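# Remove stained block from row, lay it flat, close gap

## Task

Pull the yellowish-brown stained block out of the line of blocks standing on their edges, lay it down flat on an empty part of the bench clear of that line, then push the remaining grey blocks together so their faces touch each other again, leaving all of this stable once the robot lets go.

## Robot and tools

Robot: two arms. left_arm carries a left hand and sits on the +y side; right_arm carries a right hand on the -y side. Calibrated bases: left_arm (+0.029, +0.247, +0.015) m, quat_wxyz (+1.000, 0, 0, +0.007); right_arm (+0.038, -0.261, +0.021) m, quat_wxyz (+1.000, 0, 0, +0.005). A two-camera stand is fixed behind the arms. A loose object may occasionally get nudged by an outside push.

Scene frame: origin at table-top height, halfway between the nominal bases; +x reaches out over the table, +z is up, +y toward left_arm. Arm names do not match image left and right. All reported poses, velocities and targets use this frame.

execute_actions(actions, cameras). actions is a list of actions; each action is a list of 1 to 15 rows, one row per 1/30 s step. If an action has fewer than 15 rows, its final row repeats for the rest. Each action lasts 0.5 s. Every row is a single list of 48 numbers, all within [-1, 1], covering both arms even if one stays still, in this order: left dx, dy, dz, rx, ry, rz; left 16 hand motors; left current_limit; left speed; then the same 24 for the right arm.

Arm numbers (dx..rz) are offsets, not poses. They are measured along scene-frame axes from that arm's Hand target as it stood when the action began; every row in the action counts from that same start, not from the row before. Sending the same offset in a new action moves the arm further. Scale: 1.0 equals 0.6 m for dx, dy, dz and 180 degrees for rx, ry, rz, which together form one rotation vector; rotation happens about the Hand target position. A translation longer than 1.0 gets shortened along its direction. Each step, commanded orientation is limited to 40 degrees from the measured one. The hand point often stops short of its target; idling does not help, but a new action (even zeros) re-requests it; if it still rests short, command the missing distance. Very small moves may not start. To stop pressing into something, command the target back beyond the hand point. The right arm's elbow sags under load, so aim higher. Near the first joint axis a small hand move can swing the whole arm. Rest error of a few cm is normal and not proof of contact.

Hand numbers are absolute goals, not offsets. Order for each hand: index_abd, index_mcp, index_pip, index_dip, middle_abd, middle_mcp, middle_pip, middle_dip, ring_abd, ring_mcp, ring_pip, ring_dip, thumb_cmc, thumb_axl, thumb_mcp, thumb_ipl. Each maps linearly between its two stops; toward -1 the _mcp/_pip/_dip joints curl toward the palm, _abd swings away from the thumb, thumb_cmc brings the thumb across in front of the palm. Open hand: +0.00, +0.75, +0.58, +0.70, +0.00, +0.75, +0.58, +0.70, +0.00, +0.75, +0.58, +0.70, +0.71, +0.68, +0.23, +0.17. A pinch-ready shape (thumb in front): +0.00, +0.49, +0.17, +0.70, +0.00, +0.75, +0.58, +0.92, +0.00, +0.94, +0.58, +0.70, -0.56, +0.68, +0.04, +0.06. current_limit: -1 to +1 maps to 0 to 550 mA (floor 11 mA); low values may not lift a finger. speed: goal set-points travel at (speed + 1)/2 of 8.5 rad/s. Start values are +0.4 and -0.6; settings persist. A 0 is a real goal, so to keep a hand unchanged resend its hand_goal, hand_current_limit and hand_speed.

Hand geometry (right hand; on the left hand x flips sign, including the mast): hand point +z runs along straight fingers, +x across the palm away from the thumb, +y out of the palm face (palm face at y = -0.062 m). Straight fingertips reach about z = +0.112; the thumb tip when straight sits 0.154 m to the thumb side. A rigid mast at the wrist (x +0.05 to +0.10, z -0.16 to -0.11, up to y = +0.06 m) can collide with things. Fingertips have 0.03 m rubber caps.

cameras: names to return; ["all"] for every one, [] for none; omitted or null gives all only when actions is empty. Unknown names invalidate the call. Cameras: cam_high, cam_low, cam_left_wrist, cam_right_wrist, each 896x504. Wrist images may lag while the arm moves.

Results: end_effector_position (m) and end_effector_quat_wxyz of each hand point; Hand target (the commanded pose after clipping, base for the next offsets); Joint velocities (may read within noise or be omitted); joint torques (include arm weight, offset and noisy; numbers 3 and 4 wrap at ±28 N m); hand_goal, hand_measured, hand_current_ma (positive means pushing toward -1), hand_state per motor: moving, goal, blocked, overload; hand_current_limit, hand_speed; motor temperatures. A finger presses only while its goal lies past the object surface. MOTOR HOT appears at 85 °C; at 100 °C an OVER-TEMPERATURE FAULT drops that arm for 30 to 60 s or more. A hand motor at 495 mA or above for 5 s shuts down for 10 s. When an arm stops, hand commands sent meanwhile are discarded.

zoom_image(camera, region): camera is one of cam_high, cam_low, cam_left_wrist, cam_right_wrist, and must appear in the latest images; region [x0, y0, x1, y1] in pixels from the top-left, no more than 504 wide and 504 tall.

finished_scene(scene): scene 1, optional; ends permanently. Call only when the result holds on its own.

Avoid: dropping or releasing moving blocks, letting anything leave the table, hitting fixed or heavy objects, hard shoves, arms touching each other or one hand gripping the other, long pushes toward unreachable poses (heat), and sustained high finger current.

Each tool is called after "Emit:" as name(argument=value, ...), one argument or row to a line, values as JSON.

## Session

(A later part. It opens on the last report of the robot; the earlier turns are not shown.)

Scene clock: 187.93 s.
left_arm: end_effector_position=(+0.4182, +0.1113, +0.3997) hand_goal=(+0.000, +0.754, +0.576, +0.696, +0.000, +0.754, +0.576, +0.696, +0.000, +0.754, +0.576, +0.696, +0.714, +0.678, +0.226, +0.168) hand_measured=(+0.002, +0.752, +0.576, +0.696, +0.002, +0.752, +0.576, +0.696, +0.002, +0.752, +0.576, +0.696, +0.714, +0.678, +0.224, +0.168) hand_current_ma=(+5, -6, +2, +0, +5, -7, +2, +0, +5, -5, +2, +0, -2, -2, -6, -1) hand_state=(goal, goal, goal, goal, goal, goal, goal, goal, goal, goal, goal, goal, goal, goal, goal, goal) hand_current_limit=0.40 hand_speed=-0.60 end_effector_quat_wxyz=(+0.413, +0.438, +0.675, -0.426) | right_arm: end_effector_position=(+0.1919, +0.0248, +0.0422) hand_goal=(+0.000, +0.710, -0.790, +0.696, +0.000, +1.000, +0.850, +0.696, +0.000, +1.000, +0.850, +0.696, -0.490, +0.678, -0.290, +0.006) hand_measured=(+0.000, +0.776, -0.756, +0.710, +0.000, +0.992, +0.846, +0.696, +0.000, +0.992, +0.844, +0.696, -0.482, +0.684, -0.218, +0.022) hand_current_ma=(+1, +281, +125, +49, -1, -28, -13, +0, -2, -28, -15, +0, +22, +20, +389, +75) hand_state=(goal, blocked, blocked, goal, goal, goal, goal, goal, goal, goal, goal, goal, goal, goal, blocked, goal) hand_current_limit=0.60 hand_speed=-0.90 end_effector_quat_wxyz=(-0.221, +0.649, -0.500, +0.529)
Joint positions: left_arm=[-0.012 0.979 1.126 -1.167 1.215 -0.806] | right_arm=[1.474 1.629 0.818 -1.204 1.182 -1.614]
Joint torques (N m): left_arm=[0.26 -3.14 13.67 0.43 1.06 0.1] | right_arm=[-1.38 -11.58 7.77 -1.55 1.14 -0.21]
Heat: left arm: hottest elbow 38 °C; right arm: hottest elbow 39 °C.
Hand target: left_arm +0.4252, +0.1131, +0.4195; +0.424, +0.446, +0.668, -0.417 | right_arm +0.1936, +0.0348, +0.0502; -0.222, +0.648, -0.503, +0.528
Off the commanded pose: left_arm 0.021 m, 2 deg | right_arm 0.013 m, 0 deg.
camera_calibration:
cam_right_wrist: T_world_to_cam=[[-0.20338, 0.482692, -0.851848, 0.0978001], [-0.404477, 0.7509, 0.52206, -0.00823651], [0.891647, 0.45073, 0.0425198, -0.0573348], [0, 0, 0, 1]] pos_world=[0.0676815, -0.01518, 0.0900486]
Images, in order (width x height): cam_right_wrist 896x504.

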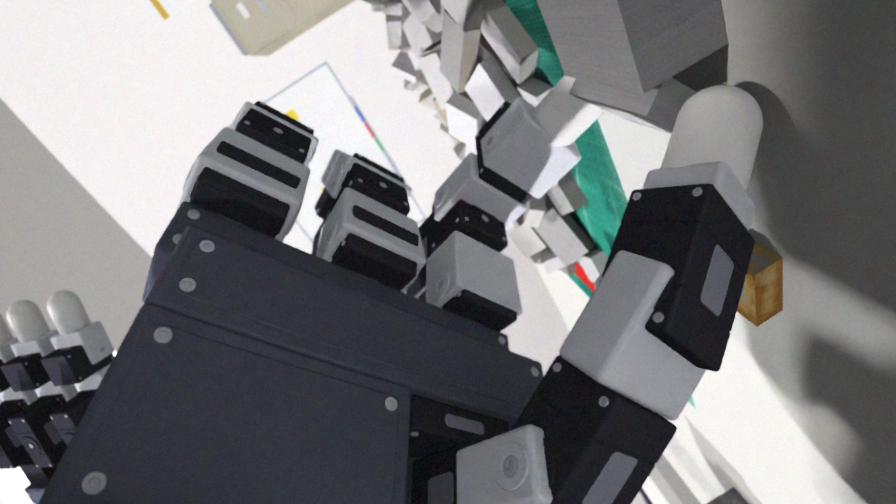

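Emit:
execute_actions(
  actions=[
    [[0,0,0,0,0,0,0,0.754,0.576,0.696,0,0.754,0.576,0.696,0,0.754,0.576,0.696,0.714,0.678,0.226,0.168,0.4,-0.6,0.0,0.0198,0.0153,0.0108,0,0,0,0.71,-0.79,0.696,0,1,0.85,0.696,0,1,0.85,0.696,-0.49,0.678,-0.29,0.005,0.6,-0.9]],
  ],
  cameras=[],
)

Scene clock: 189.37 s.
left_arm: end_effector_position=(+0.4182, +0.1113, +0.3997) hand_goal=(+0.000, +0.754, +0.576, +0.696, +0.000, +0.754, +0.576, +0.696, +0.000, +0.754, +0.576, +0.696, +0.714, +0.678, +0.226, +0.168) hand_measured=(+0.002, +0.752, +0.576, +0.696, +0.002, +0.752, +0.576, +0.696, +0.002, +0.752, +0.576, +0.696, +0.714, +0.678, +0.224, +0.168) hand_current_ma=(+5, -6, +2, +0, +5, -7, +2, +0, +5, -5, +2, +0, -2, -2, -6, -1) hand_state=(goal, goal, goal, goal, goal, goal, goal, goal, goal, goal, goal, goal, goal, goal, goal, goal) hand_current_limit=0.40 hand_speed=-0.60 end_effector_quat_wxyz=(+0.413, +0.438, +0.675, -0.426) | right_arm: end_effector_position=(+0.1916, +0.0284, +0.0467) hand_goal=(+0.000, +0.710, -0.790, +0.696, +0.000, +1.000, +0.850, +0.696, +0.000, +1.000, +0.850, +0.696, -0.490, +0.678, -0.290, +0.006) hand_measured=(+0.000, +0.776, -0.756, +0.710, +0.000, +0.992, +0.846, +0.696, +0.000, +0.992, +0.844, +0.696, -0.482, +0.684, -0.218, +0.022) hand_current_ma=(+1, +281, +125, +49, -1, -28, -13, +0, -2, -28, -15, +0, +22, +20, +389, +75) hand_state=(goal, blocked, blocked, goal, goal, goal, goal, goal, goal, goal, goal, goal, goal, goal, blocked, goal) hand_current_limit=0.60 hand_speed=-0.90 end_effector_quat_wxyz=(-0.222, +0.649, -0.502, +0.527)
Joint positions: left_arm=[-0.012 0.979 1.126 -1.167 1.215 -0.806] | right_arm=[1.474 1.623 0.83 -1.217 1.178 -1.614]
Joint torques (N m): left_arm=[0.38 -3.14 13.67 0.43 1.05 0.1] | right_arm=[-1.26 -12.45 8.75 -1.33 1.17 -0.19]
Heat: left arm: hottest elbow 38 °C; right arm: hottest elbow 39 °C.
Hand target: left_arm +0.4252, +0.1131, +0.4195; +0.424, +0.446, +0.668, -0.417 | right_arm +0.1936, +0.0468, +0.0594; -0.233, +0.644, -0.512, +0.519
Off the commanded pose: left_arm 0.021 m, 2 deg | right_arm 0.022 m, 2 deg.
No camera images: "cameras" was empty.

Emit:
execute_actions(
  actions=[
    [[0,0,0,0,0,0,0,0.754,0.576,0.696,0,0.754,0.576,0.696,0,0.754,0.576,0.696,0.714,0.678,0.226,0.168,0.4,-0.6,0.0,0.0198,0.017,0.005,0,0,0,0.71,-0.79,0.696,0,1,0.85,0.696,0,1,0.85,0.696,-0.49,0.678,-0.29,0.005,0.6,-0.9]],
    [[0,0,0,0,0,0,0,0.754,0.576,0.696,0,0.754,0.576,0.696,0,0.754,0.576,0.696,0.714,0.678,0.226,0.168,0.4,-0.6,0.0,0.0198,0.02,0,0,0,0,0.71,-0.79,0.696,0,1,0.85,0.696,0,1,0.85,0.696,-0.49,0.678,-0.29,0.005,0.6,-0.9]],
  ],
  cameras=["cam_right_wrist", "cam_left_wrist"],
)

Scene clock: 190.93 s.
left_arm: end_effector_position=(+0.4182, +0.1113, +0.3997) hand_goal=(+0.000, +0.754, +0.576, +0.696, +0.000, +0.754, +0.576, +0.696, +0.000, +0.754, +0.576, +0.696, +0.714, +0.678, +0.226, +0.168) hand_measured=(+0.002, +0.752, +0.576, +0.696, +0.002, +0.752, +0.576, +0.696, +0.002, +0.752, +0.576, +0.696, +0.714, +0.678, +0.224, +0.168) hand_current_ma=(+5, -6, +2, +0, +5, -7, +2, +0, +5, -5, +2, +0, -2, -2, -6, -1) hand_state=(goal, goal, goal, goal, goal, goal, goal, goal, goal, goal, goal, goal, goal, goal, goal, goal) hand_current_limit=0.40 hand_speed=-0.60 end_effector_quat_wxyz=(+0.413, +0.438, +0.675, -0.426) | right_arm: end_effector_position=(+0.1923, +0.0410, +0.0571) hand_goal=(+0.000, +0.710, -0.790, +0.696, +0.000, +1.000, +0.850, +0.696, +0.000, +1.000, +0.850, +0.696, -0.490, +0.678, -0.290, +0.006) hand_measured=(+0.000, +0.776, -0.756, +0.710, +0.000, +0.992, +0.846, +0.696, +0.000, +0.992, +0.844, +0.696, -0.482, +0.684, -0.218, +0.022) hand_current_ma=(+1, +281, +125, +49, -1, -28, -13, +0, -2, -28, -15, +0, +22, +20, +389, +75) hand_state=(goal, blocked, blocked, goal, goal, goal, goal, goal, goal, goal, goal, goal, goal, goal, blocked, goal) hand_current_limit=0.60 hand_speed=-0.90 end_effector_quat_wxyz=(-0.227, +0.647, -0.507, +0.522)
Joint positions: left_arm=[-0.012 0.979 1.126 -1.167 1.215 -0.806] | right_arm=[1.474 1.618 0.867 -1.242 1.175 -1.614]
Joint torques (N m): left_arm=[0.26 -3.14 13.68 0.44 1.06 0.11] | right_arm=[-1.08 -11.87 5.85 -0.64 1.23 -0.15]
Heat: left arm: hottest elbow 38 °C; right arm: hottest elbow 39 °C.
Hand target: left_arm +0.4252, +0.1131, +0.4195; +0.424, +0.446, +0.668, -0.417 | right_arm +0.1923, +0.0410, +0.0571; -0.227, +0.647, -0.507, +0.522 (last step not sent: back at the drive's target)
Off the commanded pose: left_arm 0.021 m, 2 deg | right_arm 0.038 m, 2 deg.
pose unreachable (right arm): on one or more control steps of this call, first in action 1 (counted from 0), this arm could not follow its commanded pose, so it was not sent that pose on those steps. It may still have moved: this result reports where it is.
cause: moving toward the commanded pose would bring a part of the arm too close to another arm (a part of this arm just beyond joint 4 (wrist pitch) and a part of the left arm just beyond its joint 2 (shoulder), at the place that arm is still heading or pushing toward).
camera_calibration:
cam_left_wrist: T_world_to_cam=[[-0.36973, -0.32096, 0.871943, -0.196197], [-0.747672, 0.659919, -0.0741209, 0.221958], [-0.551622, -0.679332, -0.483965, 0.624447], [0, 0, 0, 1]] pos_world=[0.43787, 0.214761, 0.489734]
cam_right_wrist: T_world_to_cam=[[-0.205912, 0.502078, -0.839951, 0.101685], [-0.399735, 0.74031, 0.540512, -0.029519], [0.893203, 0.447056, 0.0482597, -0.0660969], [0, 0, 0, 1]] pos_world=[0.0681763, 0.000348663, 0.104555]
Images, in order (width x height): cam_left_wrist 896x504, cam_right_wrist 896x504.

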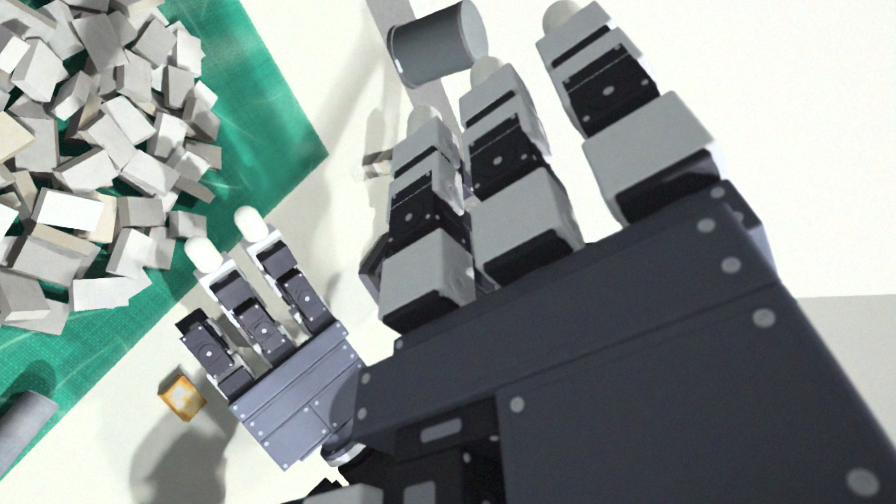

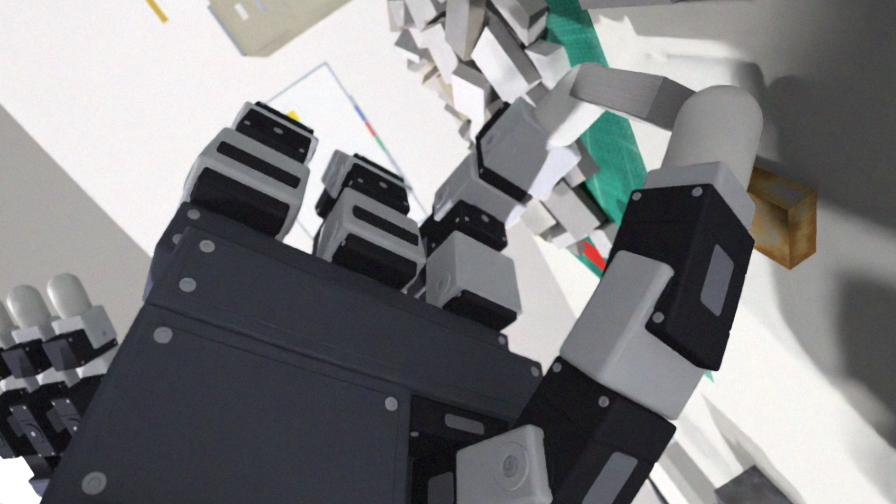

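Emit:
execute_actions(
  actions=[
    [[0,0,0,0,0,0,0,0.754,0.576,0.696,0,0.754,0.576,0.696,0,0.754,0.576,0.696,0.714,0.678,0.226,0.168,0.4,-0.6,0.0,-0.006,0.025,0,0,0,0,0.71,-0.79,0.696,0,1,0.85,0.696,0,1,0.85,0.696,-0.49,0.678,-0.29,0.005,0.6,-0.9]],
    [[0,0,0,0,0,0,0,0.754,0.576,0.696,0,0.754,0.576,0.696,0,0.754,0.576,0.696,0.714,0.678,0.226,0.168,0.4,-0.6,0.0,-0.012,0.03,0,0,0,0,0.71,-0.79,0.696,0,1,0.85,0.696,0,1,0.85,0.696,-0.49,0.678,-0.29,0.005,0.6,-0.9]],
  ],
  cameras=["cam_right_wrist"],
)

Scene clock: 196.13 s.
left_arm: end_effector_position=(+0.4182, +0.1113, +0.3997) hand_goal=(+0.000, +0.754, +0.576, +0.696, +0.000, +0.754, +0.576, +0.696, +0.000, +0.754, +0.576, +0.696, +0.714, +0.678, +0.226, +0.168) hand_measured=(+0.002, +0.752, +0.576, +0.696, +0.002, +0.752, +0.576, +0.696, +0.002, +0.752, +0.576, +0.696, +0.714, +0.678, +0.224, +0.168) hand_current_ma=(+5, -6, +2, +0, +5, -7, +2, +0, +5, -5, +2, +0, -2, -2, -6, -1) hand_state=(goal, goal, goal, goal, goal, goal, goal, goal, goal, goal, goal, goal, goal, goal, goal, goal) hand_current_limit=0.40 hand_speed=-0.60 end_effector_quat_wxyz=(+0.413, +0.438, +0.675, -0.426) | right_arm: end_effector_position=(+0.1916, +0.0330, +0.0868) hand_goal=(+0.000, +0.710, -0.790, +0.696, +0.000, +1.000, +0.850, +0.696, +0.000, +1.000, +0.850, +0.696, -0.490, +0.678, -0.290, +0.006) hand_measured=(+0.000, +0.776, -0.756, +0.710, +0.000, +0.992, +0.846, +0.696, +0.000, +0.992, +0.844, +0.696, -0.482, +0.684, -0.218, +0.022) hand_current_ma=(+1, +281, +125, +49, -1, -28, -13, +0, -2, -28, -15, +0, +22, +20, +389, +75) hand_state=(goal, blocked, blocked, goal, goal, goal, goal, goal, goal, goal, goal, goal, goal, goal, blocked, goal) hand_current_limit=0.60 hand_speed=-0.90 end_effector_quat_wxyz=(-0.232, +0.645, -0.511, +0.519)
Joint positions: left_arm=[-0.012 0.979 1.126 -1.167 1.215 -0.806] | right_arm=[1.474 1.533 0.867 -1.313 1.175 -1.614]
Joint torques (N m): left_arm=[0.26 -3.14 13.68 0.43 1.06 0.1] | right_arm=[-1.32 -11.52 6.53 -1.22 1.29 -0.23]
Heat: left arm: hottest elbow 38 °C; right arm: hottest elbow 39 °C.
Hand target: left_arm +0.4252, +0.1131, +0.4195; +0.424, +0.446, +0.668, -0.417 | right_arm +0.1923, +0.0302, +0.0901; -0.227, +0.647, -0.507, +0.522
Off the commanded pose: left_arm 0.021 m, 2 deg | right_arm 0.004 m, 1 deg.
camera_calibration:
cam_right_wrist: T_world_to_cam=[[-0.204883, 0.514153, -0.832868, 0.129326], [-0.400367, 0.732453, 0.550653, -0.0404649], [0.893157, 0.446273, 0.0557828, -0.0639102], [0, 0, 0, 1]] pos_world=[0.0673778, -0.00833339, 0.133559]
Images, in order (width x height): cam_right_wrist 896x504.

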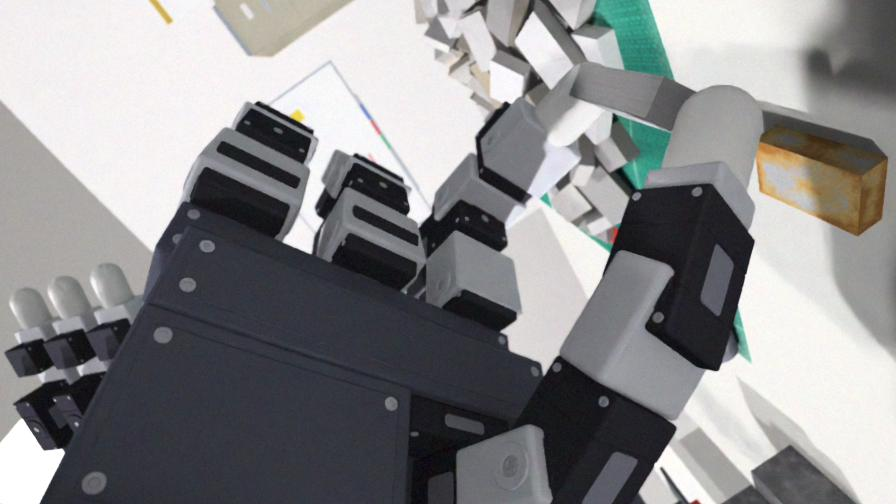

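Emit:
zoom_image(
  camera="cam_right_wrist",
  region=[540, 30, 800, 180],
)

Scaled by 1.938 from the camera's 896x504 image, which has a finer 1280x720 frame.

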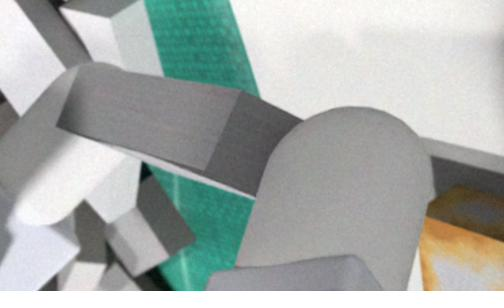

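Emit:
execute_actions(
  actions=[
    [[0,0,0,0,0,0,0,0.754,0.576,0.696,0,0.754,0.576,0.696,0,0.754,0.576,0.696,0.714,0.678,0.226,0.168,0.4,-0.6,0.0,-0.025,0.008,-0.01,0,0,0,0.71,-0.79,0.696,0,1,0.85,0.696,0,1,0.85,0.696,-0.49,0.678,-0.29,0.005,0.6,-0.9]],
    [[0,0,0,0,0,0,0,0.754,0.576,0.696,0,0.754,0.576,0.696,0,0.754,0.576,0.696,0.714,0.678,0.226,0.168,0.4,-0.6,0.0,-0.03,0.008,-0.025,0,0,0,0.71,-0.79,0.696,0,1,0.85,0.696,0,1,0.85,0.696,-0.49,0.678,-0.29,0.005,0.6,-0.9]],
    [[0,0,0,0,0,0,0,0.754,0.576,0.696,0,0.754,0.576,0.696,0,0.754,0.576,0.696,0.714,0.678,0.226,0.168,0.4,-0.6,0.0,-0.025,0.006,-0.035,0,0,0,0.71,-0.79,0.696,0,1,0.85,0.696,0,1,0.85,0.696,-0.49,0.678,-0.29,0.005,0.6,-0.9]],
  ],
  cameras=[],
)

Scene clock: 198.73 s.
left_arm: end_effector_position=(+0.4182, +0.1113, +0.3997) hand_goal=(+0.000, +0.754, +0.576, +0.696, +0.000, +0.754, +0.576, +0.696, +0.000, +0.754, +0.576, +0.696, +0.714, +0.678, +0.226, +0.168) hand_measured=(+0.002, +0.752, +0.576, +0.696, +0.002, +0.752, +0.576, +0.696, +0.002, +0.752, +0.576, +0.696, +0.714, +0.678, +0.224, +0.168) hand_current_ma=(+5, -6, +2, +0, +5, -7, +2, +0, +5, -5, +2, +0, -2, -2, -6, -1) hand_state=(goal, goal, goal, goal, goal, goal, goal, goal, goal, goal, goal, goal, goal, goal, goal, goal) hand_current_limit=0.40 hand_speed=-0.60 end_effector_quat_wxyz=(+0.413, +0.438, +0.675, -0.426) | right_arm: end_effector_position=(+0.1900, -0.0115, +0.1050) hand_goal=(+0.000, +0.710, -0.790, +0.696, +0.000, +1.000, +0.850, +0.696, +0.000, +1.000, +0.850, +0.696, -0.490, +0.678, -0.290, +0.006) hand_measured=(+0.000, +0.776, -0.756, +0.710, +0.000, +0.992, +0.846, +0.696, +0.000, +0.992, +0.844, +0.696, -0.482, +0.684, -0.218, +0.022) hand_current_ma=(+1, +281, +125, +49, -1, -28, -13, +0, -1, -28, -15, +0, +22, +20, +389, +75) hand_state=(goal, blocked, blocked, goal, goal, goal, goal, goal, goal, goal, goal, goal, goal, goal, blocked, goal) hand_current_limit=0.60 hand_speed=-0.90 end_effector_quat_wxyz=(-0.165, +0.668, -0.453, +0.566)
Joint positions: left_arm=[-0.012 0.979 1.126 -1.167 1.215 -0.806] | right_arm=[1.474 1.526 0.852 -1.51 1.191 -1.614]
Joint torques (N m): left_arm=[0.32 -3.14 13.7 0.43 1.05 0.1] | right_arm=[-1.67 -9.47 5.68 -1.72 1.33 -0.09]
Heat: left arm: hottest elbow 38 °C; right arm: hottest elbow 39 °C.
Hand target: left_arm +0.4252, +0.1131, +0.4195; +0.424, +0.446, +0.668, -0.417 | right_arm +0.1923, -0.0179, +0.1033; -0.154, +0.668, -0.447, +0.575
Off the commanded pose: left_arm 0.021 m, 2 deg | right_arm 0.007 m, 2 deg.
No camera images: "cameras" was empty.

Emit:
execute_actions(
  actions=[
    [[0,0,0,0,0,0,0,0.754,0.576,0.696,0,0.754,0.576,0.696,0,0.754,0.576,0.696,0.714,0.678,0.226,0.168,0.4,-0.6,0.0,-0.02,-0.022,-0.02,0,0,0,0.71,-0.79,0.696,0,1,0.85,0.696,0,1,0.85,0.696,-0.49,0.678,-0.29,0.005,0.6,-0.9]],
    [[0,0,0,0,0,0,0,0.754,0.576,0.696,0,0.754,0.576,0.696,0,0.754,0.576,0.696,0.714,0.678,0.226,0.168,0.4,-0.6,0.0,-0.02,-0.022,-0.02,0,0,0,0.71,-0.79,0.696,0,1,0.85,0.696,0,1,0.85,0.696,-0.49,0.678,-0.29,0.005,0.6,-0.9]],
  ],
  cameras=["cam_left_wrist","cam_right_wrist"],
)

Scene clock: 202.93 s.
left_arm: end_effector_position=(+0.4182, +0.1113, +0.3997) hand_goal=(+0.000, +0.754, +0.576, +0.696, +0.000, +0.754, +0.576, +0.696, +0.000, +0.754, +0.576, +0.696, +0.714, +0.678, +0.226, +0.168) hand_measured=(+0.002, +0.752, +0.576, +0.696, +0.002, +0.752, +0.576, +0.696, +0.002, +0.752, +0.576, +0.696, +0.714, +0.678, +0.224, +0.168) hand_current_ma=(+5, -6, +2, +0, +5, -7, +2, +0, +5, -5, +2, +0, -2, -2, -6, -1) hand_state=(goal, goal, goal, goal, goal, goal, goal, goal, goal, goal, goal, goal, goal, goal, goal, goal) hand_current_limit=0.40 hand_speed=-0.60 end_effector_quat_wxyz=(+0.413, +0.438, +0.675, -0.426) | right_arm: end_effector_position=(+0.1900, -0.0333, +0.0780) hand_goal=(+0.000, +0.710, -0.790, +0.696, +0.000, +1.000, +0.850, +0.696, +0.000, +1.000, +0.850, +0.696, -0.490, +0.678, -0.290, +0.006) hand_measured=(+0.000, +0.776, -0.756, +0.710, +0.000, +0.992, +0.846, +0.696, +0.000, +0.992, +0.844, +0.696, -0.482, +0.684, -0.218, +0.022) hand_current_ma=(+1, +281, +125, +49, +0, -28, -13, +0, +0, -28, -15, +0, +22, +20, +389, +75) hand_state=(goal, blocked, blocked, goal, goal, goal, goal, goal, goal, goal, goal, goal, goal, goal, blocked, goal) hand_current_limit=0.60 hand_speed=-0.90 end_effector_quat_wxyz=(-0.124, +0.678, -0.415, +0.594)
Joint positions: left_arm=[-0.012 0.979 1.126 -1.167 1.215 -0.806] | right_arm=[1.473 1.621 0.813 -1.514 1.202 -1.601]
Joint torques (N m): left_arm=[0.32 -3.08 13.67 0.43 1.06 0.11] | right_arm=[-1.79 -9.99 4.37 -1.88 1.19 -0.06]
Heat: left arm: hottest elbow 38 °C; right arm: hottest elbow 38 °C.
Hand target: left_arm +0.4252, +0.1131, +0.4195; +0.424, +0.446, +0.668, -0.417 | right_arm +0.1923, -0.0418, +0.0769; -0.112, +0.676, -0.410, +0.602
Off the commanded pose: left_arm 0.021 m, 2 deg | right_arm 0.009 m, 2 deg.
camera_calibration:
cam_left_wrist: T_world_to_cam=[[-0.36973, -0.32096, 0.871943, -0.196197], [-0.747672, 0.659919, -0.0741209, 0.221958], [-0.551622, -0.679332, -0.483965, 0.624447], [0, 0, 0, 1]] pos_world=[0.43787, 0.214761, 0.489734]
cam_right_wrist: T_world_to_cam=[[-0.211621, 0.21292, -0.953877, 0.156502], [-0.406835, 0.868215, 0.284056, 0.0388523], [0.888652, 0.448183, -0.0971094, -0.0196333], [0, 0, 0, 1]] pos_world=[0.0663728, -0.0582552, 0.136341]
Images, in order (width x height): cam_left_wrist 896x504, cam_right_wrist 896x504.

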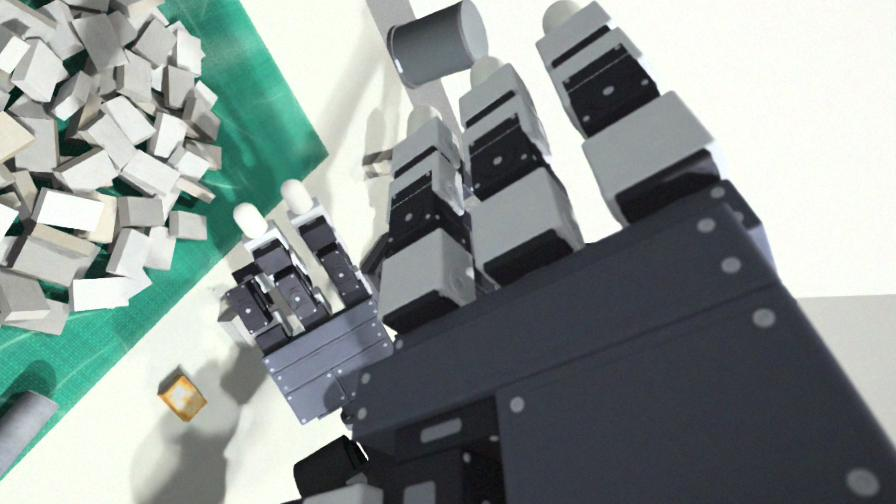

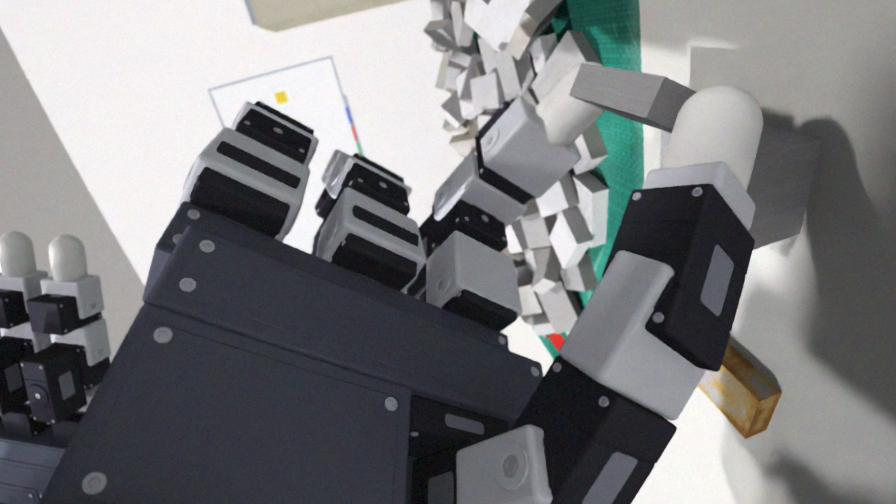

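Emit:
execute_actions(
  actions=[
    [[0,0,0,0,0,0,0,0.754,0.576,0.696,0,0.754,0.576,0.696,0,0.754,0.576,0.696,0.714,0.678,0.226,0.168,0.4,-0.6,0.0,-0.012,-0.013,-0.03,0,0,0,0.71,-0.79,0.696,0,1,0.85,0.696,0,1,0.85,0.696,-0.49,0.678,-0.29,0.005,0.6,-0.9]],
    [[0,0,0,0,0,0,0,0.754,0.576,0.696,0,0.754,0.576,0.696,0,0.754,0.576,0.696,0.714,0.678,0.226,0.168,0.4,-0.6,0.0,-0.01,-0.01,-0.025,0,0,0,0.71,-0.79,0.696,0,1,0.85,0.696,0,1,0.85,0.696,-0.49,0.678,-0.29,0.005,0.6,-0.9]],
  ],
  cameras=["cam_left_wrist","cam_right_wrist"],
)

Scene clock: 204.77 s.
left_arm: end_effector_position=(+0.4182, +0.1113, +0.3997) hand_goal=(+0.000, +0.754, +0.576, +0.696, +0.000, +0.754, +0.576, +0.696, +0.000, +0.754, +0.576, +0.696, +0.714, +0.678, +0.226, +0.168) hand_measured=(+0.002, +0.752, +0.576, +0.696, +0.002, +0.752, +0.576, +0.696, +0.002, +0.752, +0.576, +0.696, +0.714, +0.678, +0.224, +0.168) hand_current_ma=(+5, -6, +2, +0, +5, -7, +2, +0, +5, -5, +2, +0, -2, -2, -6, -1) hand_state=(goal, goal, goal, goal, goal, goal, goal, goal, goal, goal, goal, goal, goal, goal, goal, goal) hand_current_limit=0.40 hand_speed=-0.60 end_effector_quat_wxyz=(+0.413, +0.438, +0.675, -0.426) | right_arm: end_effector_position=(+0.1899, -0.0538, +0.0616) hand_goal=(+0.000, +0.710, -0.790, +0.696, +0.000, +1.000, +0.850, +0.696, +0.000, +1.000, +0.850, +0.696, -0.490, +0.678, -0.290, +0.006) hand_measured=(+0.000, +0.776, -0.756, +0.710, +0.000, +0.992, +0.846, +0.696, +0.000, +0.992, +0.844, +0.696, -0.482, +0.684, -0.218, +0.022) hand_current_ma=(+1, +281, +125, +49, +1, -28, -13, +0, +1, -28, -15, +0, +26, +20, +389, +75) hand_state=(goal, blocked, blocked, goal, goal, goal, goal, goal, goal, goal, goal, goal, goal, goal, blocked, goal) hand_current_limit=0.60 hand_speed=-0.90 end_effector_quat_wxyz=(-0.061, +0.686, -0.360, +0.630)
Joint positions: left_arm=[-0.012 0.979 1.126 -1.167 1.215 -0.806] | right_arm=[1.473 1.755 0.813 -1.598 1.211 -1.562]
Joint torques (N m): left_arm=[0.32 -3.14 13.68 0.43 1.06 0.11] | right_arm=[-1.73 -10.58 4.44 -2.32 0.95 -0.11]
Heat: left arm: hottest elbow 38 °C; right arm: hottest elbow 38 °C.
Hand target: left_arm +0.4252, +0.1131, +0.4195; +0.424, +0.446, +0.668, -0.417 | right_arm +0.1922, -0.0550, +0.0631; -0.053, +0.683, -0.356, +0.635
Off the commanded pose: left_arm 0.021 m, 2 deg | right_arm 0.003 m, 1 deg.
camera_calibration:
cam_left_wrist: T_world_to_cam=[[-0.36973, -0.32096, 0.871943, -0.196197], [-0.747672, 0.659919, -0.0741209, 0.221958], [-0.551622, -0.679332, -0.483965, 0.624447], [0, 0, 0, 1]] pos_world=[0.43787, 0.214761, 0.489734]
cam_right_wrist: T_world_to_cam=[[-0.210609, 0.036552, -0.976887, 0.136945], [-0.405497, 0.906009, 0.121322, 0.073092], [0.889503, 0.421676, -0.175992, -0.0086487], [0, 0, 0, 1]] pos_world=[0.0661734, -0.0675807, 0.12339]
Images, in order (width x height): cam_left_wrist 896x504, cam_right_wrist 896x504.

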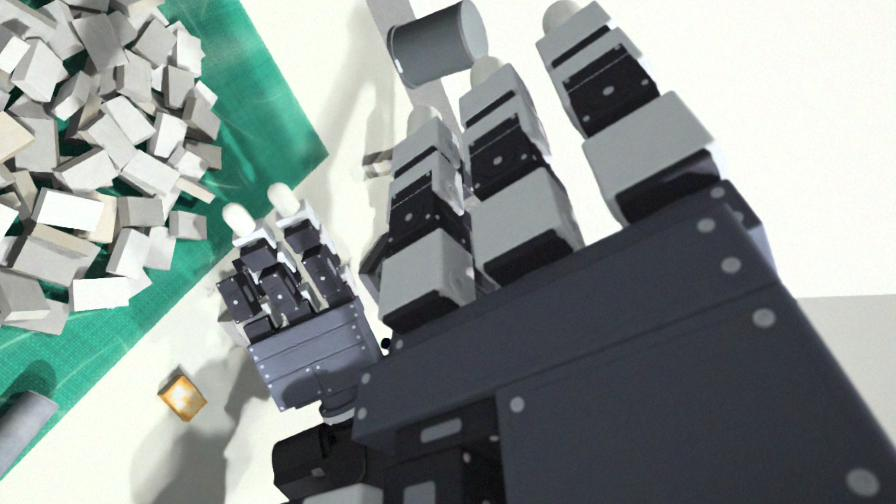

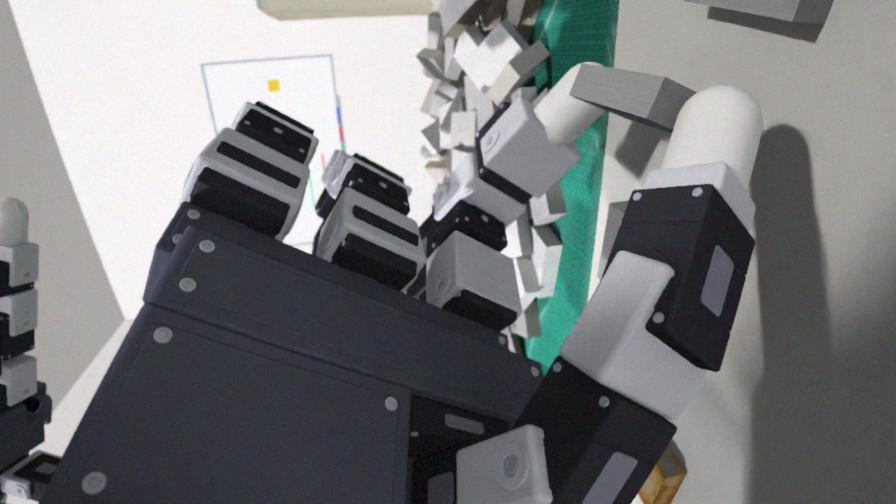

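Emit:
zoom_image(
  camera="cam_right_wrist",
  region=[540, 0, 860, 280],
)

Emit:
zoom_image(
  camera="cam_left_wrist",
  region=[160, 160, 420, 420],
)

Scaled by 1.575 from the camera's 896x504 image, which has a finer 1280x720 frame.

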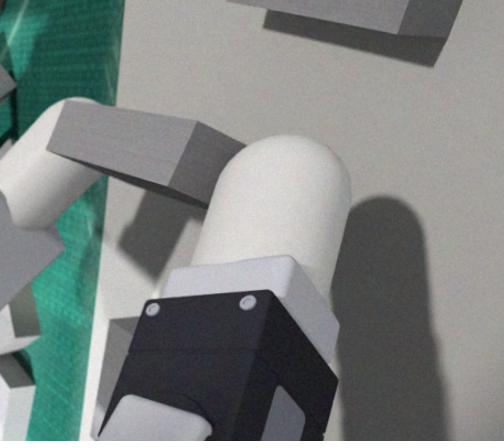

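Scaled by 1.938 from the camera's 896x504 image, which has a finer 1280x720 frame.

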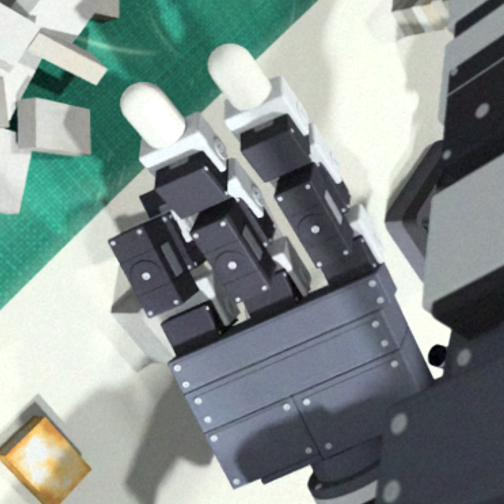

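Emit:
execute_actions(
  actions=[
    [[0,0,0,0,0,0,0,0.754,0.576,0.696,0,0.754,0.576,0.696,0,0.754,0.576,0.696,0.714,0.678,0.226,0.168,0.4,-0.6,0.0,0.03,0.008,0.0,0,0,0,0.71,-0.79,0.696,0,1,0.85,0.696,0,1,0.85,0.696,-0.49,0.678,-0.29,0.005,0.6,-0.9]],
    [[0,0,0,0,0,0,0,0.754,0.576,0.696,0,0.754,0.576,0.696,0,0.754,0.576,0.696,0.714,0.678,0.226,0.168,0.4,-0.6,0.0,0.02,0,0,0,0,0,0.71,-0.79,0.696,0,1,0.85,0.696,0,1,0.85,0.696,-0.49,0.678,-0.29,0.005,0.6,-0.9]],
  ],
  cameras=[],
)

Scene clock: 207.93 s.
left_arm: end_effector_position=(+0.4182, +0.1113, +0.3997) hand_goal=(+0.000, +0.754, +0.576, +0.696, +0.000, +0.754, +0.576, +0.696, +0.000, +0.754, +0.576, +0.696, +0.714, +0.678, +0.226, +0.168) hand_measured=(+0.002, +0.752, +0.576, +0.696, +0.002, +0.752, +0.576, +0.696, +0.002, +0.752, +0.576, +0.696, +0.714, +0.678, +0.224, +0.168) hand_current_ma=(+5, -6, +2, +0, +5, -7, +2, +0, +5, -5, +2, +0, -2, -2, -6, -1) hand_state=(goal, goal, goal, goal, goal, goal, goal, goal, goal, goal, goal, goal, goal, goal, goal, goal) hand_current_limit=0.40 hand_speed=-0.60 end_effector_quat_wxyz=(+0.413, +0.438, +0.675, -0.426) | right_arm: end_effector_position=(+0.1915, -0.0350, +0.0661) hand_goal=(+0.000, +0.710, -0.790, +0.696, +0.000, +1.000, +0.850, +0.696, +0.000, +1.000, +0.850, +0.696, -0.490, +0.678, -0.290, +0.006) hand_measured=(+0.000, +0.776, -0.756, +0.710, +0.000, +0.992, +0.846, +0.696, +0.000, +0.992, +0.844, +0.696, -0.482, +0.684, -0.218, +0.022) hand_current_ma=(+1, +281, +125, +49, +1, -28, -13, +0, +1, -28, -15, +0, +28, +21, +389, +75) hand_state=(goal, blocked, blocked, goal, goal, goal, goal, goal, goal, goal, goal, goal, goal, goal, blocked, goal) hand_current_limit=0.60 hand_speed=-0.90 end_effector_quat_wxyz=(-0.053, +0.685, -0.355, +0.634)
Joint positions: left_arm=[-0.012 0.979 1.126 -1.167 1.215 -0.806] | right_arm=[1.473 1.795 0.88 -1.654 1.21 -1.551]
Joint torques (N m): left_arm=[0.21 -3.08 13.68 0.44 1.05 0.11] | right_arm=[-1.08 -11.16 6.34 -2.35 0.64 -0.1]
Heat: left arm: hottest elbow 39 °C; right arm: hottest elbow 38 °C.
Hand target: left_arm +0.4252, +0.1131, +0.4195; +0.424, +0.446, +0.668, -0.417 | right_arm +0.1922, -0.0250, +0.0679; -0.053, +0.683, -0.356, +0.635
Off the commanded pose: left_arm 0.021 m, 2 deg | right_arm 0.010 m, 0 deg.
No camera images: "cameras" was empty.

Emit:
execute_actions(
  actions=[
    [[0,0,0,0,0,0,0,0.754,0.576,0.696,0,0.754,0.576,0.696,0,0.754,0.576,0.696,0.714,0.678,0.226,0.168,0.4,-0.6,0.001,-0.014,-0.013,0.0,0,0,0,0.71,-0.79,0.696,0,1,0.85,0.696,0,1,0.85,0.696,-0.49,0.678,-0.29,0.005,0.6,-0.9]],
    [[0,0,0,0,0,0,0,0.754,0.576,0.696,0,0.754,0.576,0.696,0,0.754,0.576,0.696,0.714,0.678,0.226,0.168,0.4,-0.6,0.001,-0.012,-0.01,0,0,0,0,0.71,-0.79,0.696,0,1,0.85,0.696,0,1,0.85,0.696,-0.49,0.678,-0.29,0.005,0.6,-0.9]],
  ],
  cameras=["cam_right_wrist"],
)

Scene clock: 209.57 s.
left_arm: end_effector_position=(+0.4182, +0.1113, +0.3997) hand_goal=(+0.000, +0.754, +0.576, +0.696, +0.000, +0.754, +0.576, +0.696, +0.000, +0.754, +0.576, +0.696, +0.714, +0.678, +0.226, +0.168) hand_measured=(+0.002, +0.752, +0.576, +0.696, +0.002, +0.752, +0.576, +0.696, +0.002, +0.752, +0.576, +0.696, +0.714, +0.678, +0.224, +0.168) hand_current_ma=(+5, -6, +2, +0, +5, -7, +2, +0, +5, -5, +2, +0, -2, -2, -6, -1) hand_state=(goal, goal, goal, goal, goal, goal, goal, goal, goal, goal, goal, goal, goal, goal, goal, goal) hand_current_limit=0.40 hand_speed=-0.60 end_effector_quat_wxyz=(+0.413, +0.438, +0.675, -0.426) | right_arm: end_effector_position=(+0.1916, -0.0351, +0.0598) hand_goal=(+0.000, +0.710, -0.790, +0.696, +0.000, +1.000, +0.850, +0.696, +0.000, +1.000, +0.850, +0.696, -0.490, +0.678, -0.290, +0.006) hand_measured=(+0.000, +0.776, -0.756, +0.710, +0.000, +0.992, +0.846, +0.696, +0.000, +0.992, +0.844, +0.696, -0.482, +0.684, -0.218, +0.022) hand_current_ma=(+1, +281, +125, +49, +1, -28, -13, +0, +1, -28, -15, +0, +28, +21, +389, +75) hand_state=(goal, blocked, blocked, goal, goal, goal, goal, goal, goal, goal, goal, goal, goal, goal, blocked, goal) hand_current_limit=0.60 hand_speed=-0.90 end_effector_quat_wxyz=(-0.059, +0.684, -0.359, +0.632)
Joint positions: left_arm=[-0.012 0.979 1.126 -1.167 1.215 -0.806] | right_arm=[1.473 1.8 0.871 -1.626 1.211 -1.55]
Joint torques (N m): left_arm=[0.32 -3.08 13.7 0.43 1.06 0.11] | right_arm=[-1.61 -11.11 3.19 -1.03 0.91 -0.17]
Heat: left arm: hottest elbow 39 °C; right arm: hottest elbow 38 °C.
Hand target: left_arm +0.4252, +0.1131, +0.4195; +0.424, +0.446, +0.668, -0.417 | right_arm +0.1934, -0.0407, +0.0541; -0.053, +0.683, -0.356, +0.635
Off the commanded pose: left_arm 0.021 m, 2 deg | right_arm 0.008 m, 1 deg.
camera_calibration:
cam_right_wrist: T_world_to_cam=[[-0.20777, 0.0327172, -0.97763, 0.134197], [-0.403428, 0.907615, 0.116112, 0.057003], [0.891111, 0.418528, -0.175376, -0.0187373], [0, 0, 0, 1]] pos_world=[0.0675758, -0.0482852, 0.121291]
Images, in order (width x height): cam_right_wrist 896x504.

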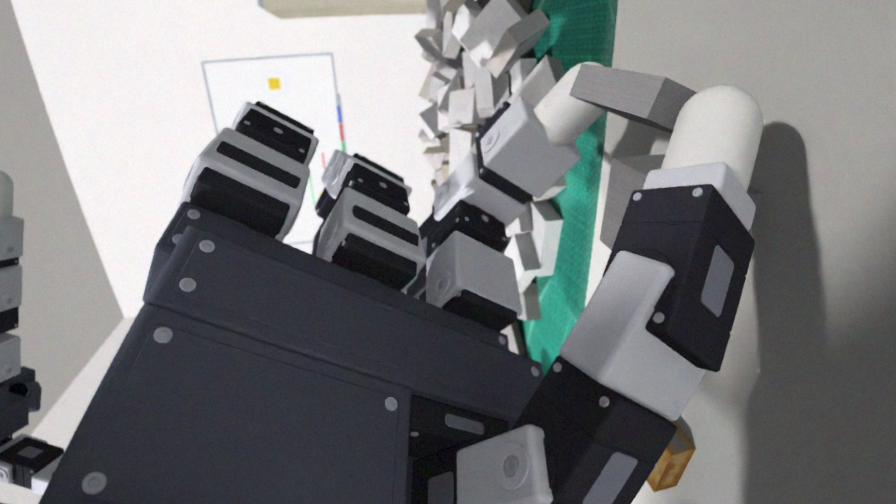

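Emit:
execute_actions(
  actions=[
    [[0,0,0,0,0,0,0,0.754,0.576,0.696,0,0.754,0.576,0.696,0,0.754,0.576,0.696,0.714,0.678,0.226,0.168,0.4,-0.6,0.0,-0.01,-0.01,0.0,0,0,0,0.71,-0.79,0.696,0,1,0.85,0.696,0,1,0.85,0.696,-0.49,0.678,-0.29,0.005,0.6,-0.9]],
  ],
  cameras=["cam_right_wrist"],
)

Emit:
zoom_image(
  camera="cam_right_wrist",
  region=[540, 0, 860, 280],
)

Scene clock: 210.57 s.
left_arm: end_effector_position=(+0.4182, +0.1113, +0.3997) hand_goal=(+0.000, +0.754, +0.576, +0.696, +0.000, +0.754, +0.576, +0.696, +0.000, +0.754, +0.576, +0.696, +0.714, +0.678, +0.226, +0.168) hand_measured=(+0.002, +0.752, +0.576, +0.696, +0.002, +0.752, +0.576, +0.696, +0.002, +0.752, +0.576, +0.696, +0.714, +0.678, +0.224, +0.168) hand_current_ma=(+5, -6, +2, +0, +5, -7, +2, +0, +5, -5, +2, +0, -2, -2, -6, -1) hand_state=(goal, goal, goal, goal, goal, goal, goal, goal, goal, goal, goal, goal, goal, goal, goal, goal) hand_current_limit=0.40 hand_speed=-0.60 end_effector_quat_wxyz=(+0.413, +0.438, +0.675, -0.426) | right_arm: end_effector_position=(+0.1914, -0.0409, +0.0532) hand_goal=(+0.000, +0.710, -0.790, +0.696, +0.000, +1.000, +0.850, +0.696, +0.000, +1.000, +0.850, +0.696, -0.490, +0.678, -0.290, +0.006) hand_measured=(+0.000, +0.776, -0.756, +0.710, +0.000, +0.992, +0.846, +0.696, +0.000, +0.992, +0.844, +0.696, -0.482, +0.684, -0.218, +0.022) hand_current_ma=(+1, +281, +125, +49, +1, -28, -13, +0, +1, -28, -15, +0, +28, +21, +389, +75) hand_state=(goal, blocked, blocked, goal, goal, goal, goal, goal, goal, goal, goal, goal, goal, goal, blocked, goal) hand_current_limit=0.60 hand_speed=-0.90 end_effector_quat_wxyz=(-0.060, +0.684, -0.359, +0.632)
Joint positions: left_arm=[-0.012 0.979 1.126 -1.167 1.215 -0.806] | right_arm=[1.473 1.806 0.851 -1.6 1.212 -1.55]
Joint torques (N m): left_arm=[0.32 -3.14 13.68 0.43 1.06 0.11] | right_arm=[-1.73 -11.05 3.04 -0.99 0.91 -0.2]
Heat: left arm: hottest elbow 39 °C; right arm: hottest elbow 38 °C.
Hand target: left_arm +0.4252, +0.1131, +0.4195; +0.424, +0.446, +0.668, -0.417 | right_arm +0.1935, -0.0468, +0.0481; -0.053, +0.683, -0.356, +0.635
Off the commanded pose: left_arm 0.021 m, 2 deg | right_arm 0.008 m, 1 deg.
camera_calibration:
cam_right_wrist: T_world_to_cam=[[-0.206885, 0.0331615, -0.977803, 0.127783], [-0.404336, 0.907184, 0.116317, 0.0630698], [0.890905, 0.419425, -0.174275, -0.0173301], [0, 0, 0, 1]] pos_world=[0.0673773, -0.0541847, 0.11459]
Images, in order (width x height): cam_right_wrist 896x504.

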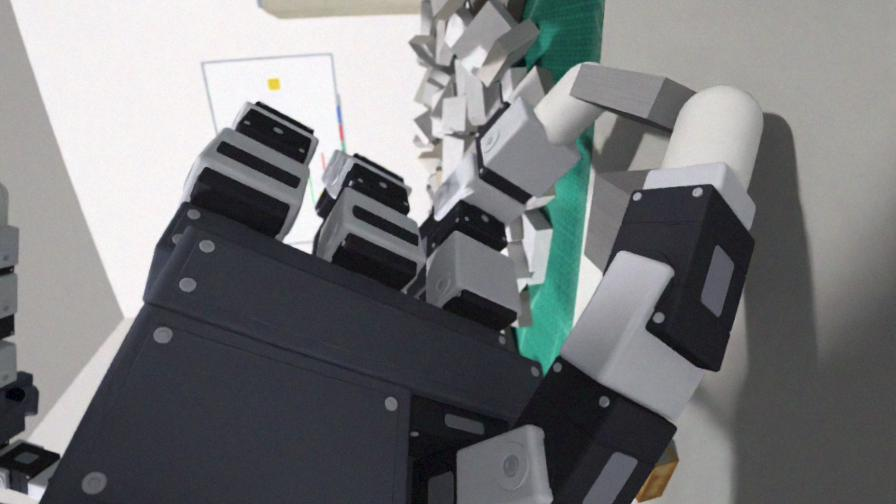

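Scaled by 1.575 from the camera's 896x504 image, which has a finer 1280x720 frame.

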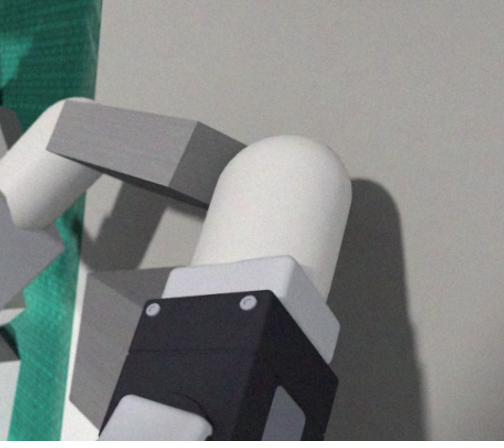

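Emit:
execute_actions(
  actions=[
    [[0,0,0,0,0,0,0,0.754,0.576,0.696,0,0.754,0.576,0.696,0,0.754,0.576,0.696,0.714,0.678,0.226,0.168,0.4,-0.6,0.0,0.001,-0.007,0.0,0,0,0,0.71,-0.79,0.696,0,1,0.85,0.696,0,1,0.85,0.696,-0.49,0.678,-0.29,0.005,0.6,-0.9]],
  ],
  cameras=[],
)

Emit:
execute_actions(
  actions=[
    [[0,0,0,0,0,0,0,0.754,0.576,0.696,0,0.754,0.576,0.696,0,0.754,0.576,0.696,0.714,0.678,0.226,0.168,0.4,-0.6,0.0,0.001,-0.004,0.0,0,0,0,0.71,-0.79,0.696,0,1,0.85,0.696,0,1,0.85,0.696,-0.49,0.678,-0.29,0.005,0.6,-0.9]],
  ],
  cameras=["cam_right_wrist"],
)

Emit:
zoom_image(
  camera="cam_right_wrist",
  region=[540, 0, 860, 280],
)

Scene clock: 211.67 s.
left_arm: end_effector_position=(+0.4182, +0.1113, +0.3997) hand_goal=(+0.000, +0.754, +0.576, +0.696, +0.000, +0.754, +0.576, +0.696, +0.000, +0.754, +0.576, +0.696, +0.714, +0.678, +0.226, +0.168) hand_measured=(+0.002, +0.752, +0.576, +0.696, +0.002, +0.752, +0.576, +0.696, +0.002, +0.752, +0.576, +0.696, +0.714, +0.678, +0.224, +0.168) hand_current_ma=(+5, -6, +2, +0, +5, -7, +2, +0, +5, -5, +2, +0, -2, -2, -6, -1) hand_state=(goal, goal, goal, goal, goal, goal, goal, goal, goal, goal, goal, goal, goal, goal, goal, goal) hand_current_limit=0.40 hand_speed=-0.60 end_effector_quat_wxyz=(+0.413, +0.438, +0.675, -0.426) | right_arm: end_effector_position=(+0.1914, -0.0405, +0.0490) hand_goal=(+0.000, +0.710, -0.790, +0.696, +0.000, +1.000, +0.850, +0.696, +0.000, +1.000, +0.850, +0.696, -0.490, +0.678, -0.290, +0.006) hand_measured=(+0.000, +0.776, -0.756, +0.710, +0.000, +0.992, +0.846, +0.696, +0.000, +0.992, +0.844, +0.696, -0.482, +0.684, -0.218, +0.022) hand_current_ma=(+1, +281, +125, +49, +1, -28, -13, +0, +1, -28, -15, +0, +28, +21, +389, +75) hand_state=(goal, blocked, blocked, goal, goal, goal, goal, goal, goal, goal, goal, goal, goal, goal, blocked, goal) hand_current_limit=0.60 hand_speed=-0.90 end_effector_quat_wxyz=(-0.060, +0.684, -0.359, +0.632)
Joint positions: left_arm=[-0.012 0.979 1.126 -1.167 1.215 -0.806] | right_arm=[1.473 1.817 0.851 -1.589 1.212 -1.55]
Joint torques (N m): left_arm=[0.26 -3.14 13.68 0.43 1.06 0.11] | right_arm=[-1.73 -11.11 3.02 -1.02 0.9 -0.19]
Heat: left arm: hottest elbow 39 °C; right arm: hottest elbow 38 °C.
Hand target: left_arm +0.4252, +0.1131, +0.4195; +0.424, +0.446, +0.668, -0.417 | right_arm +0.1935, -0.0461, +0.0439; -0.053, +0.683, -0.356, +0.635
Off the commanded pose: left_arm 0.021 m, 2 deg | right_arm 0.008 m, 1 deg.
No camera images: "cameras" was empty.

Scene clock: 212.37 s.
left_arm: end_effector_position=(+0.4182, +0.1113, +0.3997) hand_goal=(+0.000, +0.754, +0.576, +0.696, +0.000, +0.754, +0.576, +0.696, +0.000, +0.754, +0.576, +0.696, +0.714, +0.678, +0.226, +0.168) hand_measured=(+0.002, +0.752, +0.576, +0.696, +0.002, +0.752, +0.576, +0.696, +0.002, +0.752, +0.576, +0.696, +0.714, +0.678, +0.224, +0.168) hand_current_ma=(+5, -6, +2, +0, +5, -7, +2, +0, +5, -5, +2, +0, -2, -2, -6, -1) hand_state=(goal, goal, goal, goal, goal, goal, goal, goal, goal, goal, goal, goal, goal, goal, goal, goal) hand_current_limit=0.40 hand_speed=-0.60 end_effector_quat_wxyz=(+0.413, +0.438, +0.675, -0.426) | right_arm: end_effector_position=(+0.1914, -0.0405, +0.0468) hand_goal=(+0.000, +0.710, -0.790, +0.696, +0.000, +1.000, +0.850, +0.696, +0.000, +1.000, +0.850, +0.696, -0.490, +0.678, -0.290, +0.006) hand_measured=(+0.000, +0.776, -0.756, +0.710, +0.000, +0.992, +0.846, +0.696, +0.000, +0.992, +0.844, +0.696, -0.482, +0.684, -0.218, +0.022) hand_current_ma=(+1, +281, +125, +49, +1, -28, -13, +0, +1, -28, -15, +0, +28, +21, +389, +75) hand_state=(goal, blocked, blocked, goal, goal, goal, goal, goal, goal, goal, goal, goal, goal, goal, blocked, goal) hand_current_limit=0.60 hand_speed=-0.90 end_effector_quat_wxyz=(-0.059, +0.684, -0.359, +0.632)
Joint positions: left_arm=[-0.012 0.979 1.126 -1.167 1.215 -0.806] | right_arm=[1.473 1.824 0.851 -1.584 1.212 -1.55]
Joint torques (N m): left_arm=[0.32 -3.08 13.67 0.42 1.06 0.11] | right_arm=[-1.73 -11.11 3.06 -0.99 0.89 -0.19]
Heat: left arm: hottest elbow 39 °C; right arm: hottest elbow 38 °C.
Hand target: left_arm +0.4252, +0.1131, +0.4195; +0.424, +0.446, +0.668, -0.417 | right_arm +0.1935, -0.0455, +0.0415; -0.053, +0.683, -0.356, +0.635
Off the commanded pose: left_arm 0.021 m, 2 deg | right_arm 0.008 m, 1 deg.
camera_calibration:
cam_right_wrist: T_world_to_cam=[[-0.207019, 0.0313709, -0.977834, 0.121425], [-0.404313, 0.907399, 0.114709, 0.0635464], [0.890884, 0.419098, -0.175165, -0.0185738], [0, 0, 0, 1]] pos_world=[0.0673771, -0.053687, 0.108191]
Images, in order (width x height): cam_right_wrist 896x504.

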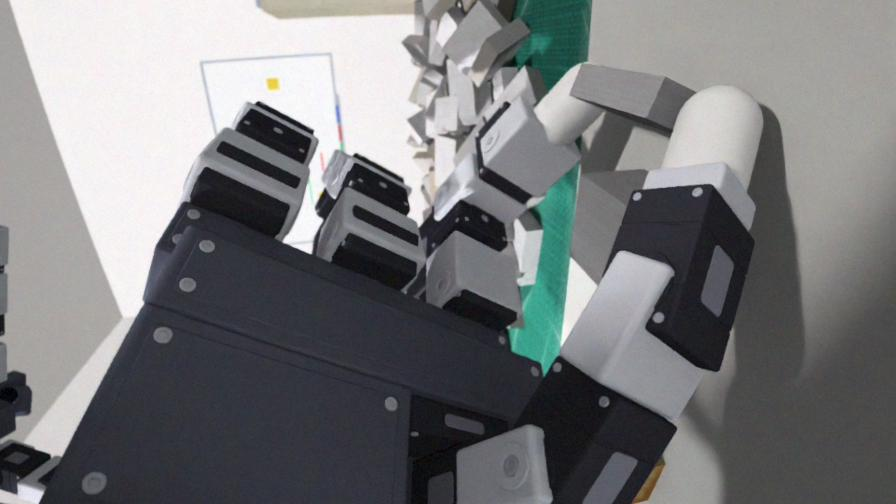

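Scaled by 1.575 from the camera's 896x504 image, which has a finer 1280x720 frame.

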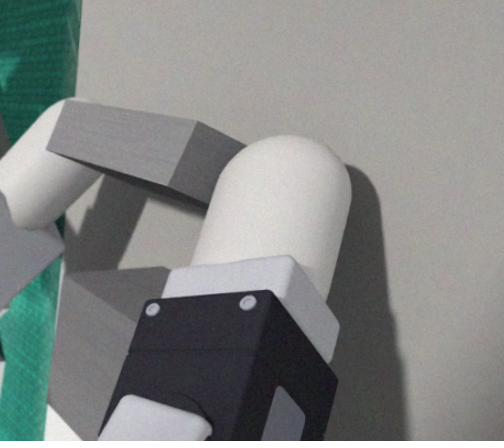

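Emit:
execute_actions(
  actions=[
    [[0,0,0,0,0,0,0,0.754,0.576,0.696,0,0.754,0.576,0.696,0,0.754,0.576,0.696,0.714,0.678,0.226,0.168,0.4,-0.6,0.0,0.001,-0.0035,0.0,0,0,0,0.71,-0.79,0.696,0,1,0.85,0.696,0,1,0.85,0.696,-0.49,0.678,-0.29,0.005,0.6,-0.9]],
  ],
  cameras=["cam_right_wrist"],
)

Emit:
zoom_image(
  camera="cam_right_wrist",
  region=[540, 0, 860, 280],
)

Scene clock: 213.33 s.
left_arm: end_effector_position=(+0.4182, +0.1113, +0.3997) hand_goal=(+0.000, +0.754, +0.576, +0.696, +0.000, +0.754, +0.576, +0.696, +0.000, +0.754, +0.576, +0.696, +0.714, +0.678, +0.226, +0.168) hand_measured=(+0.002, +0.752, +0.576, +0.696, +0.002, +0.752, +0.576, +0.696, +0.002, +0.752, +0.576, +0.696, +0.714, +0.678, +0.224, +0.168) hand_current_ma=(+5, -6, +2, +0, +5, -7, +2, +0, +5, -5, +2, +0, -2, -2, -6, -1) hand_state=(goal, goal, goal, goal, goal, goal, goal, goal, goal, goal, goal, goal, goal, goal, goal, goal) hand_current_limit=0.40 hand_speed=-0.60 end_effector_quat_wxyz=(+0.413, +0.438, +0.675, -0.426) | right_arm: end_effector_position=(+0.1916, -0.0403, +0.0458) hand_goal=(+0.000, +0.710, -0.790, +0.696, +0.000, +1.000, +0.850, +0.696, +0.000, +1.000, +0.850, +0.696, -0.490, +0.678, -0.290, +0.006) hand_measured=(+0.000, +0.776, -0.756, +0.710, +0.000, +0.992, +0.846, +0.696, +0.000, +0.992, +0.844, +0.696, -0.484, +0.680, -0.218, +0.022) hand_current_ma=(+1, +281, +125, +49, +1, -28, -13, +0, +1, -28, -15, +0, +15, +7, +385, +75) hand_state=(goal, blocked, blocked, goal, goal, goal, goal, goal, goal, goal, goal, goal, goal, goal, blocked, goal) hand_current_limit=0.60 hand_speed=-0.90 end_effector_quat_wxyz=(-0.059, +0.684, -0.358, +0.632)
Joint positions: left_arm=[-0.012 0.979 1.126 -1.167 1.215 -0.806] | right_arm=[1.473 1.827 0.851 -1.581 1.214 -1.55]
Joint torques (N m): left_arm=[0.32 -3.14 13.7 0.44 1.05 0.1] | right_arm=[-1.67 -10.81 3.14 -0.91 0.82 -0.19]
Heat: left arm: hottest elbow 39 °C; right arm: hottest elbow 38 °C.
Hand target: left_arm +0.4252, +0.1131, +0.4195; +0.424, +0.446, +0.668, -0.417 | right_arm +0.1935, -0.0449, +0.0394; -0.053, +0.683, -0.356, +0.635
Off the commanded pose: left_arm 0.021 m, 2 deg | right_arm 0.008 m, 1 deg.
camera_calibration:
cam_right_wrist: T_world_to_cam=[[-0.206273, 0.0306089, -0.978016, 0.120316], [-0.405598, 0.906924, 0.113929, 0.0638092], [0.890473, 0.420182, -0.174659, -0.0189558], [0, 0, 0, 1]] pos_world=[0.0675786, -0.053588, 0.107091]
Images, in order (width x height): cam_right_wrist 896x504.

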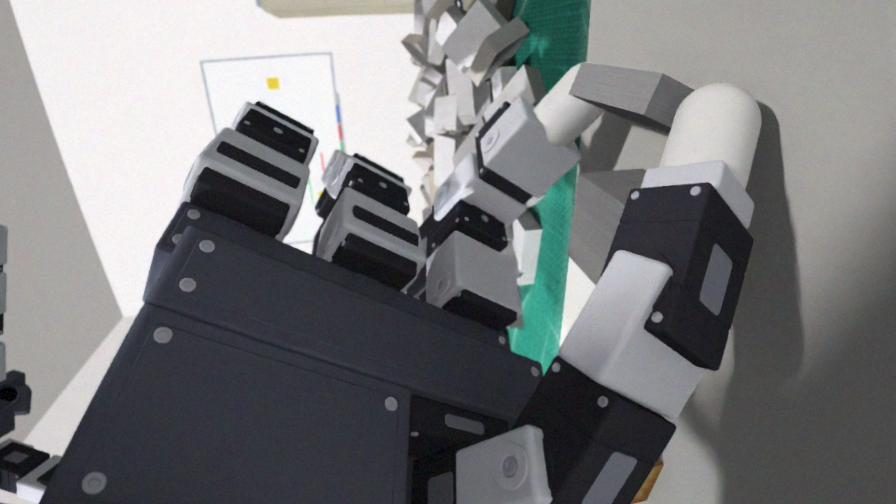

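Scaled by 1.575 from the camera's 896x504 image, which has a finer 1280x720 frame.

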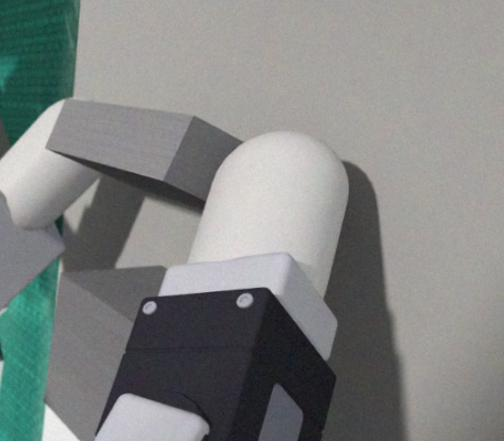

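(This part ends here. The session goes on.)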